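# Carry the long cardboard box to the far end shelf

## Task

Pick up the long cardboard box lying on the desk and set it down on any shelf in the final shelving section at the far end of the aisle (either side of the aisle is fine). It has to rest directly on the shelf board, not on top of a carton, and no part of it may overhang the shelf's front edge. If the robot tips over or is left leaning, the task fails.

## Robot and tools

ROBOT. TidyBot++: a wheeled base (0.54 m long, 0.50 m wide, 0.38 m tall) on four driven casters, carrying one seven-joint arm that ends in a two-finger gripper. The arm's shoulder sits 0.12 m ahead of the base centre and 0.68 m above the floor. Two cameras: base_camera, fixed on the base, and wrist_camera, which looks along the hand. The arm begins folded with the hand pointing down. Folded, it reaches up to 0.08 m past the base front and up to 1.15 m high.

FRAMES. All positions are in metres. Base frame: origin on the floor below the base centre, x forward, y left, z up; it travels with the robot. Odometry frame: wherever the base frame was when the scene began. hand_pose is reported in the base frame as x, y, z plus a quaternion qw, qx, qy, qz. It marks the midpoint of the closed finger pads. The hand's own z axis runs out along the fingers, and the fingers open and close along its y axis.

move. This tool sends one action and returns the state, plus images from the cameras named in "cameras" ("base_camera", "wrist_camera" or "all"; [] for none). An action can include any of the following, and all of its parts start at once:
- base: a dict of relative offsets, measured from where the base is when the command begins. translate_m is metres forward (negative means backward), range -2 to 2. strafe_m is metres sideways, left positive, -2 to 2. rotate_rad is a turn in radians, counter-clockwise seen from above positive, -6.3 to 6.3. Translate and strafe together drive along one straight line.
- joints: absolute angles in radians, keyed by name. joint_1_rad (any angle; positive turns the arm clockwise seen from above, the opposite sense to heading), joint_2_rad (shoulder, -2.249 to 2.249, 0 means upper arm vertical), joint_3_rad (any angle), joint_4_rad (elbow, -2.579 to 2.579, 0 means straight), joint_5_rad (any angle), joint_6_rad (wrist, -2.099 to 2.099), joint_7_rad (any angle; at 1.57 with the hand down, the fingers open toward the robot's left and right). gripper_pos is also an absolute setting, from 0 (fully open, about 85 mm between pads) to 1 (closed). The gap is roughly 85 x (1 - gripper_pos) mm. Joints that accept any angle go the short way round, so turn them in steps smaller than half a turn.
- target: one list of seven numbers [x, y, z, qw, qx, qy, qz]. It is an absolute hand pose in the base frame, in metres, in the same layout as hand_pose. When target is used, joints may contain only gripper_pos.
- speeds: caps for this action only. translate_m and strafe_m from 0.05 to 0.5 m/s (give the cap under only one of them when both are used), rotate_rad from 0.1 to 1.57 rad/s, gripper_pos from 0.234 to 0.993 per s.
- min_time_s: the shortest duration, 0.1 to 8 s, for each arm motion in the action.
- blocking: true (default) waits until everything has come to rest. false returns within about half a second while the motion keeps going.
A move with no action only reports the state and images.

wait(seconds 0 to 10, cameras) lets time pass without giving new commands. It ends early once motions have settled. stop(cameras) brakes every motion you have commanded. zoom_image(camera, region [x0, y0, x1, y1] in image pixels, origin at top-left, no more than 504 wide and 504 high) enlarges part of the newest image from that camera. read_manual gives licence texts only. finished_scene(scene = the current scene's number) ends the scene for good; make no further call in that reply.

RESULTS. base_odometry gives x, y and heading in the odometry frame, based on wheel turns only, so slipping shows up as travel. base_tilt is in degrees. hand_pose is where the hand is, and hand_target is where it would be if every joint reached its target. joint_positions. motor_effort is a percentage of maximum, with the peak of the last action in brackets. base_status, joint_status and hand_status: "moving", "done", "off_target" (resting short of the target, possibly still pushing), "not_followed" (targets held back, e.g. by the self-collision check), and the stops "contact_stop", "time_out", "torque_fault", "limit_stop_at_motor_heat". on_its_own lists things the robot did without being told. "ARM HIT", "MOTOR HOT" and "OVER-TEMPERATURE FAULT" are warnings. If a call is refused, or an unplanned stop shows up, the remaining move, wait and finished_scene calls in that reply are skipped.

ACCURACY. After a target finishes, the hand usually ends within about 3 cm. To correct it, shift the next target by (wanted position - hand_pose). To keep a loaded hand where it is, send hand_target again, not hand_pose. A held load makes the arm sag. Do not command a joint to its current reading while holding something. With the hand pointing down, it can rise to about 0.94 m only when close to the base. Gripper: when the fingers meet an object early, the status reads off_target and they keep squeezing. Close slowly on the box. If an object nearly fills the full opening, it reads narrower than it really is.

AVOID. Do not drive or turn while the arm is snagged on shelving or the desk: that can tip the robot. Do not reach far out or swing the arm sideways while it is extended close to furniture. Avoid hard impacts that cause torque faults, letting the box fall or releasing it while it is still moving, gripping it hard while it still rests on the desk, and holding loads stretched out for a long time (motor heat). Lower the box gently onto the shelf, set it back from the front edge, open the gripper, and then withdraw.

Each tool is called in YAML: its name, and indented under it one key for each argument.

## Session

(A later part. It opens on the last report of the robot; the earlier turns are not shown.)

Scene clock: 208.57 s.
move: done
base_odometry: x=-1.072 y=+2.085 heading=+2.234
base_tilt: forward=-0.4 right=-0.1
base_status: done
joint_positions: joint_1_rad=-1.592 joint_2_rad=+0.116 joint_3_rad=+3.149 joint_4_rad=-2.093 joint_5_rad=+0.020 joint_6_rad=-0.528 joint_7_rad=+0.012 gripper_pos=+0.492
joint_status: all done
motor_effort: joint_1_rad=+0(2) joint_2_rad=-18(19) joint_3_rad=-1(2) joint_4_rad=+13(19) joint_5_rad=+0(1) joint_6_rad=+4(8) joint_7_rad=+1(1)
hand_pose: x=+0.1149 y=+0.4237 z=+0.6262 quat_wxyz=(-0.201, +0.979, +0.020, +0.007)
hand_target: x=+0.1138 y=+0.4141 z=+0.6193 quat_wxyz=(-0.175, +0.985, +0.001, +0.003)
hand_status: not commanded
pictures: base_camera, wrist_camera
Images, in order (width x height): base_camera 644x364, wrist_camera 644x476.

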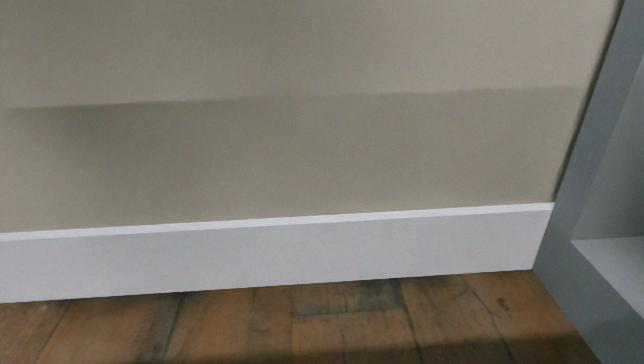

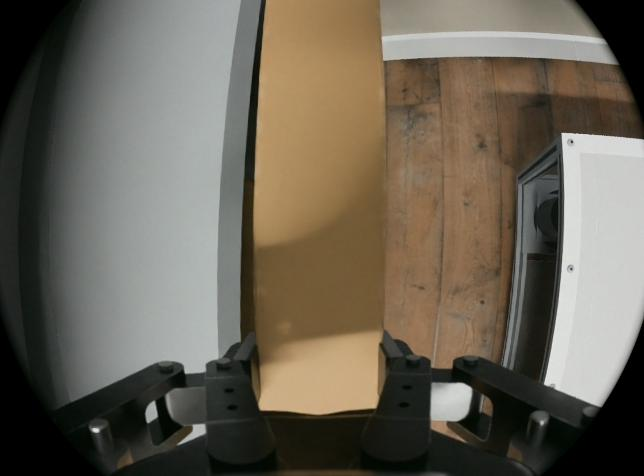

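move:
  base: {"strafe_m": 0.15}
  speeds: {"strafe_m": 0.1}
  cameras: ["all"]

Scene clock: 224.23 s.
move: done
base_odometry: x=-1.191 y=+1.993 heading=+2.234
base_tilt: forward=-0.4 right=-0.2
base_status: done
joint_positions: joint_1_rad=-1.592 joint_2_rad=+0.120 joint_3_rad=+3.149 joint_4_rad=-2.093 joint_5_rad=+0.020 joint_6_rad=-0.531 joint_7_rad=+0.012 gripper_pos=+0.492
joint_status: not commanded
motor_effort: joint_1_rad=+1(1) joint_2_rad=-18(20) joint_3_rad=-1(1) joint_4_rad=+13(15) joint_5_rad=+0(1) joint_6_rad=+4(5) joint_7_rad=+0(1)
hand_pose: x=+0.1149 y=+0.4225 z=+0.6242 quat_wxyz=(-0.197, +0.980, +0.020, +0.007)
hand_target: x=+0.1138 y=+0.4141 z=+0.6193 quat_wxyz=(-0.175, +0.985, +0.001, +0.003)
hand_status: not commanded
pictures: base_camera, wrist_camera
Images, in order (width x height): base_camera 644x364, wrist_camera 644x476.

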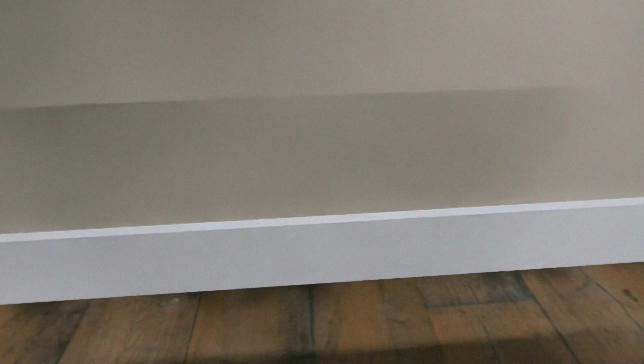

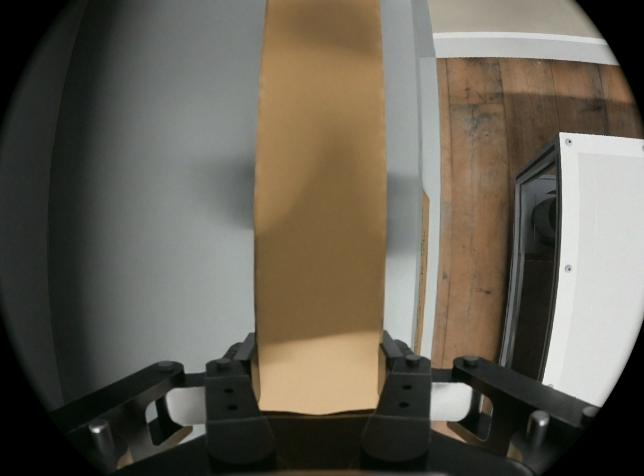

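move:
  base: {"strafe_m": 0.025}
  speeds: {"strafe_m": 0.1}
  joints: {"joint_2_rad": 0.18}
  min_time_s: 2
  cameras: ["wrist_camera"]

move:
  joints: {"joint_2_rad": 0.225}
  min_time_s: 2
  cameras: ["wrist_camera"]

Scene clock: 240.07 s.
move: done
base_odometry: x=-1.211 y=+1.977 heading=+2.234
base_tilt: forward=-0.4 right=-0.1
base_status: done
joint_positions: joint_1_rad=-1.592 joint_2_rad=+0.158 joint_3_rad=+3.149 joint_4_rad=-2.091 joint_5_rad=+0.020 joint_6_rad=-0.534 joint_7_rad=+0.012 gripper_pos=+0.492
joint_status: all done
motor_effort: joint_1_rad=+1(1) joint_2_rad=-18(20) joint_3_rad=+0(1) joint_4_rad=+13(15) joint_5_rad=+0(1) joint_6_rad=+3(5) joint_7_rad=+0(2)
hand_pose: x=+0.1150 y=+0.4203 z=+0.6085 quat_wxyz=(-0.178, +0.984, +0.020, +0.007)
hand_target: x=+0.1139 y=+0.4105 z=+0.5986 quat_wxyz=(-0.150, +0.989, +0.002, +0.004)
hand_status: not commanded
Images, in order (width x height): wrist_camera 644x476.

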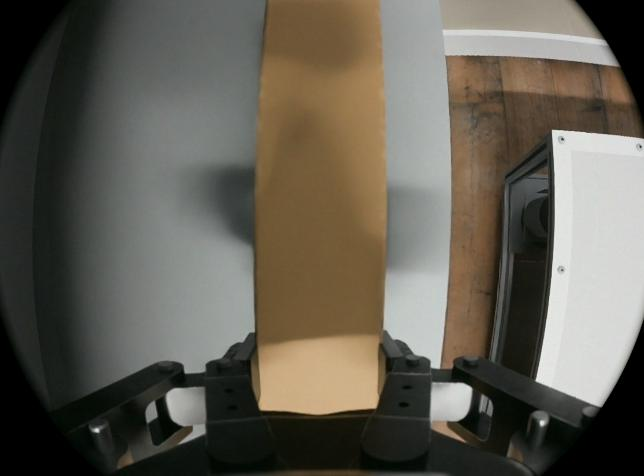

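Scene clock: 242.37 s.
move: done
base_odometry: x=-1.211 y=+1.977 heading=+2.234
base_tilt: forward=-0.4 right=-0.1
base_status: not commanded
joint_positions: joint_1_rad=-1.592 joint_2_rad=+0.202 joint_3_rad=+3.149 joint_4_rad=-2.091 joint_5_rad=+0.020 joint_6_rad=-0.534 joint_7_rad=+0.011 gripper_pos=+0.492
joint_status: all done
motor_effort: joint_1_rad=+1(1) joint_2_rad=-19(21) joint_3_rad=-1(1) joint_4_rad=+12(13) joint_5_rad=+0(1) joint_6_rad=+2(4) joint_7_rad=+0(1)
hand_pose: x=+0.1151 y=+0.4167 z=+0.5900 quat_wxyz=(-0.156, +0.987, +0.020, +0.007)
hand_target: x=+0.1140 y=+0.4063 z=+0.5803 quat_wxyz=(-0.128, +0.992, +0.002, +0.004)
hand_status: not commanded
Images, in order (width x height): wrist_camera 644x476.

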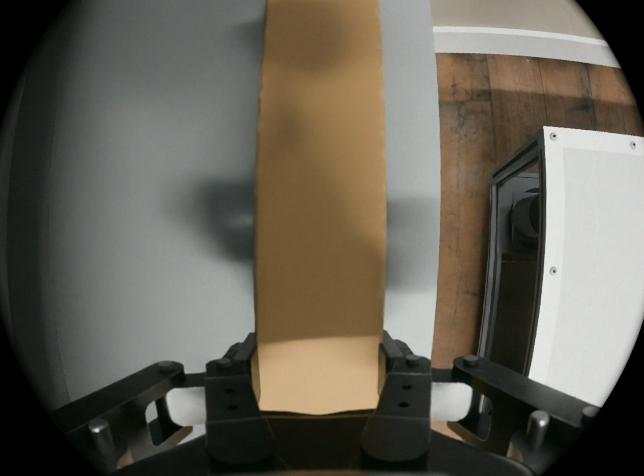

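move:
  joints: {"joint_2_rad": 0.24}
  min_time_s: 1.5
  cameras: ["wrist_camera"]

Scene clock: 246.70 s.
move: done
base_odometry: x=-1.211 y=+1.977 heading=+2.234
base_tilt: forward=-0.4 right=-0.1
base_status: not commanded
joint_positions: joint_1_rad=-1.592 joint_2_rad=+0.207 joint_3_rad=+3.149 joint_4_rad=-2.091 joint_5_rad=+0.020 joint_6_rad=-0.534 joint_7_rad=+0.010 gripper_pos=+0.492
joint_status: all done
motor_effort: joint_1_rad=-1(1) joint_2_rad=-18(21) joint_3_rad=-1(1) joint_4_rad=+10(13) joint_5_rad=+0(1) joint_6_rad=+2(3) joint_7_rad=+1(1)
hand_pose: x=+0.1151 y=+0.4162 z=+0.5879 quat_wxyz=(-0.154, +0.988, +0.020, +0.007)
hand_target: x=+0.1140 y=+0.4048 z=+0.5742 quat_wxyz=(-0.121, +0.993, +0.002, +0.004)
hand_status: not commanded
Images, in order (width x height): wrist_camera 644x476.

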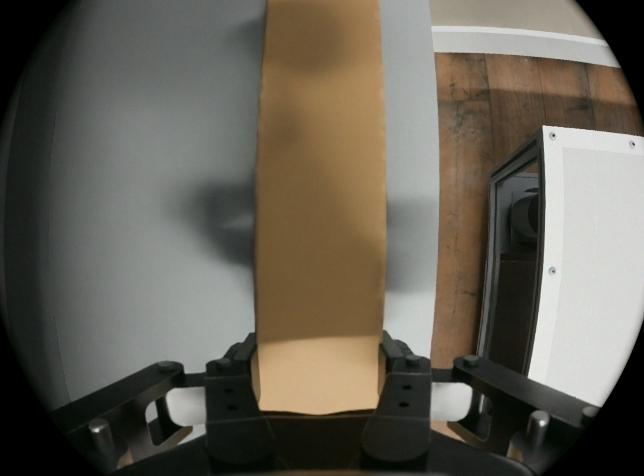

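move:
  joints: {"gripper_pos": 0.41}
  speeds: {"gripper_pos": 0.234}
  cameras: []

move:
  joints: {"gripper_pos": 0.3, "joint_2_rad": 0.19}
  speeds: {"gripper_pos": 0.234}
  cameras: ["wrist_camera"]

move:
  joints: {"gripper_pos": 0.15}
  speeds: {"gripper_pos": 0.234}
  cameras: ["wrist_camera"]

move:
  joints: {"gripper_pos": 0.0}
  speeds: {"gripper_pos": 0.234}
  cameras: ["wrist_camera"]

Scene clock: 252.13 s.
move: done
base_odometry: x=-1.211 y=+1.977 heading=+2.234
base_tilt: forward=-0.4 right=-0.1
base_status: not commanded
joint_positions: joint_1_rad=-1.592 joint_2_rad=+0.212 joint_3_rad=+3.149 joint_4_rad=-2.091 joint_5_rad=+0.020 joint_6_rad=-0.534 joint_7_rad=+0.010 gripper_pos=+0.412
joint_status: all done
motor_effort: joint_1_rad=+0(1) joint_2_rad=-18(19) joint_3_rad=+0(1) joint_4_rad=+11(12) joint_5_rad=+0(1) joint_6_rad=+2(3) joint_7_rad=+1(1)
hand_pose: x=+0.1151 y=+0.4158 z=+0.5861 quat_wxyz=(-0.152, +0.988, +0.020, +0.007)
hand_target: x=+0.1140 y=+0.4048 z=+0.5742 quat_wxyz=(-0.121, +0.993, +0.002, +0.004)
hand_status: not commanded

Scene clock: 253.20 s.
move: done
base_odometry: x=-1.211 y=+1.977 heading=+2.234
base_tilt: forward=-0.4 right=-0.1
base_status: not commanded
joint_positions: joint_1_rad=-1.592 joint_2_rad=+0.211 joint_3_rad=+3.149 joint_4_rad=-2.091 joint_5_rad=+0.020 joint_6_rad=-0.534 joint_7_rad=+0.010 gripper_pos=+0.301
joint_status: all done
motor_effort: joint_1_rad=+0(1) joint_2_rad=-20(20) joint_3_rad=+0(1) joint_4_rad=+12(12) joint_5_rad=+0(1) joint_6_rad=+3(3) joint_7_rad=+0(1)
hand_pose: x=+0.1151 y=+0.4158 z=+0.5863 quat_wxyz=(-0.152, +0.988, +0.020, +0.007)
hand_target: x=+0.1139 y=+0.4096 z=+0.5945 quat_wxyz=(-0.145, +0.989, +0.002, +0.004)
hand_status: not commanded
Images, in order (width x height): wrist_camera 644x476.

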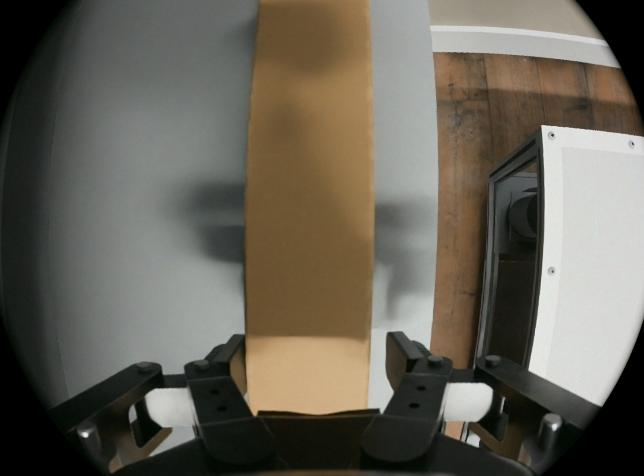

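Scene clock: 254.43 s.
move: done
base_odometry: x=-1.211 y=+1.977 heading=+2.234
base_tilt: forward=-0.4 right=-0.1
base_status: not commanded
joint_positions: joint_1_rad=-1.592 joint_2_rad=+0.211 joint_3_rad=+3.149 joint_4_rad=-2.091 joint_5_rad=+0.020 joint_6_rad=-0.534 joint_7_rad=+0.010 gripper_pos=+0.154
joint_status: all done
motor_effort: joint_1_rad=+0(1) joint_2_rad=-19(20) joint_3_rad=+0(1) joint_4_rad=+12(12) joint_5_rad=+1(1) joint_6_rad=+3(3) joint_7_rad=+1(1)
hand_pose: x=+0.1151 y=+0.4158 z=+0.5863 quat_wxyz=(-0.152, +0.988, +0.020, +0.007)
hand_target: x=+0.1139 y=+0.4096 z=+0.5945 quat_wxyz=(-0.145, +0.989, +0.002, +0.004)
hand_status: not commanded
Images, in order (width x height): wrist_camera 644x476.

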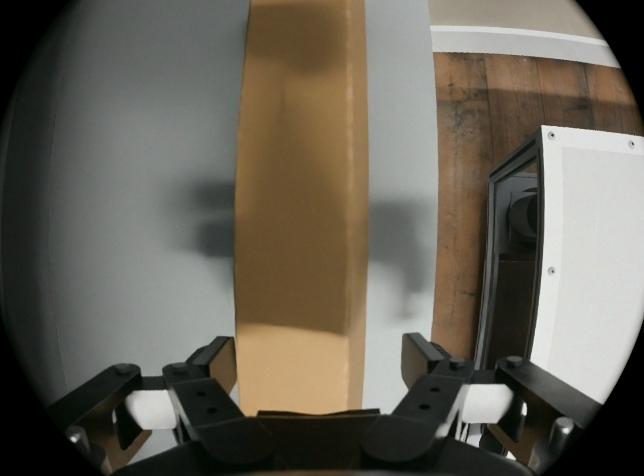

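Scene clock: 255.67 s.
move: done
base_odometry: x=-1.211 y=+1.977 heading=+2.234
base_tilt: forward=-0.4 right=-0.1
base_status: not commanded
joint_positions: joint_1_rad=-1.592 joint_2_rad=+0.211 joint_3_rad=+3.149 joint_4_rad=-2.091 joint_5_rad=+0.020 joint_6_rad=-0.534 joint_7_rad=+0.010 gripper_pos=+0.002
joint_status: all done
motor_effort: joint_1_rad=+0(1) joint_2_rad=-18(20) joint_3_rad=-1(1) joint_4_rad=+12(12) joint_5_rad=+0(1) joint_6_rad=+3(3) joint_7_rad=+1(1)
hand_pose: x=+0.1151 y=+0.4158 z=+0.5863 quat_wxyz=(-0.152, +0.988, +0.020, +0.007)
hand_target: x=+0.1139 y=+0.4096 z=+0.5945 quat_wxyz=(-0.145, +0.989, +0.002, +0.004)
hand_status: not commanded
Images, in order (width x height): wrist_camera 644x476.

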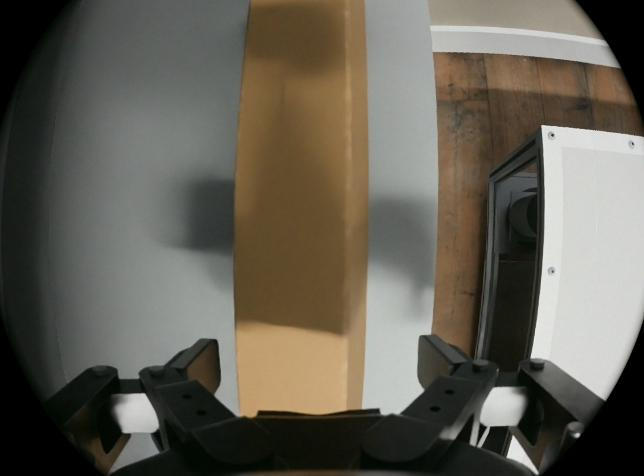

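move:
  joints: {"joint_2_rad": -0.05, "joint_4_rad": -1.92, "joint_6_rad": -0.97}
  min_time_s: 2.5
  cameras: ["wrist_camera"]

Scene clock: 260.77 s.
move: done
base_odometry: x=-1.211 y=+1.977 heading=+2.234
base_tilt: forward=-0.4 right=-0.1
base_status: not commanded
joint_positions: joint_1_rad=-1.592 joint_2_rad=-0.011 joint_3_rad=+3.149 joint_4_rad=-1.948 joint_5_rad=+0.020 joint_6_rad=-0.917 joint_7_rad=+0.010 gripper_pos=+0.002
joint_status: all done
motor_effort: joint_1_rad=+1(1) joint_2_rad=-15(20) joint_3_rad=+0(1) joint_4_rad=+14(15) joint_5_rad=+0(1) joint_6_rad=+3(4) joint_7_rad=+0(2)
hand_pose: x=+0.1173 y=+0.3772 z=+0.6916 quat_wxyz=(-0.143, +0.989, +0.017, +0.008)
hand_target: x=+0.1163 y=+0.3719 z=+0.7122 quat_wxyz=(-0.150, +0.989, -0.002, +0.005)
hand_status: not commanded
Images, in order (width x height): wrist_camera 644x476.

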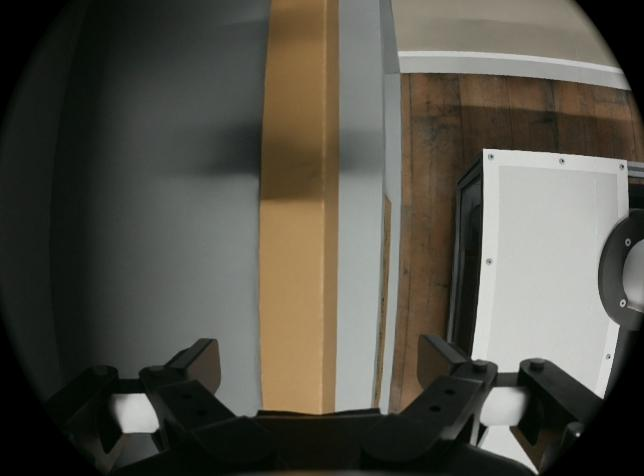

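finished_scene:
  scene: 2

The scene is finished: the task was done.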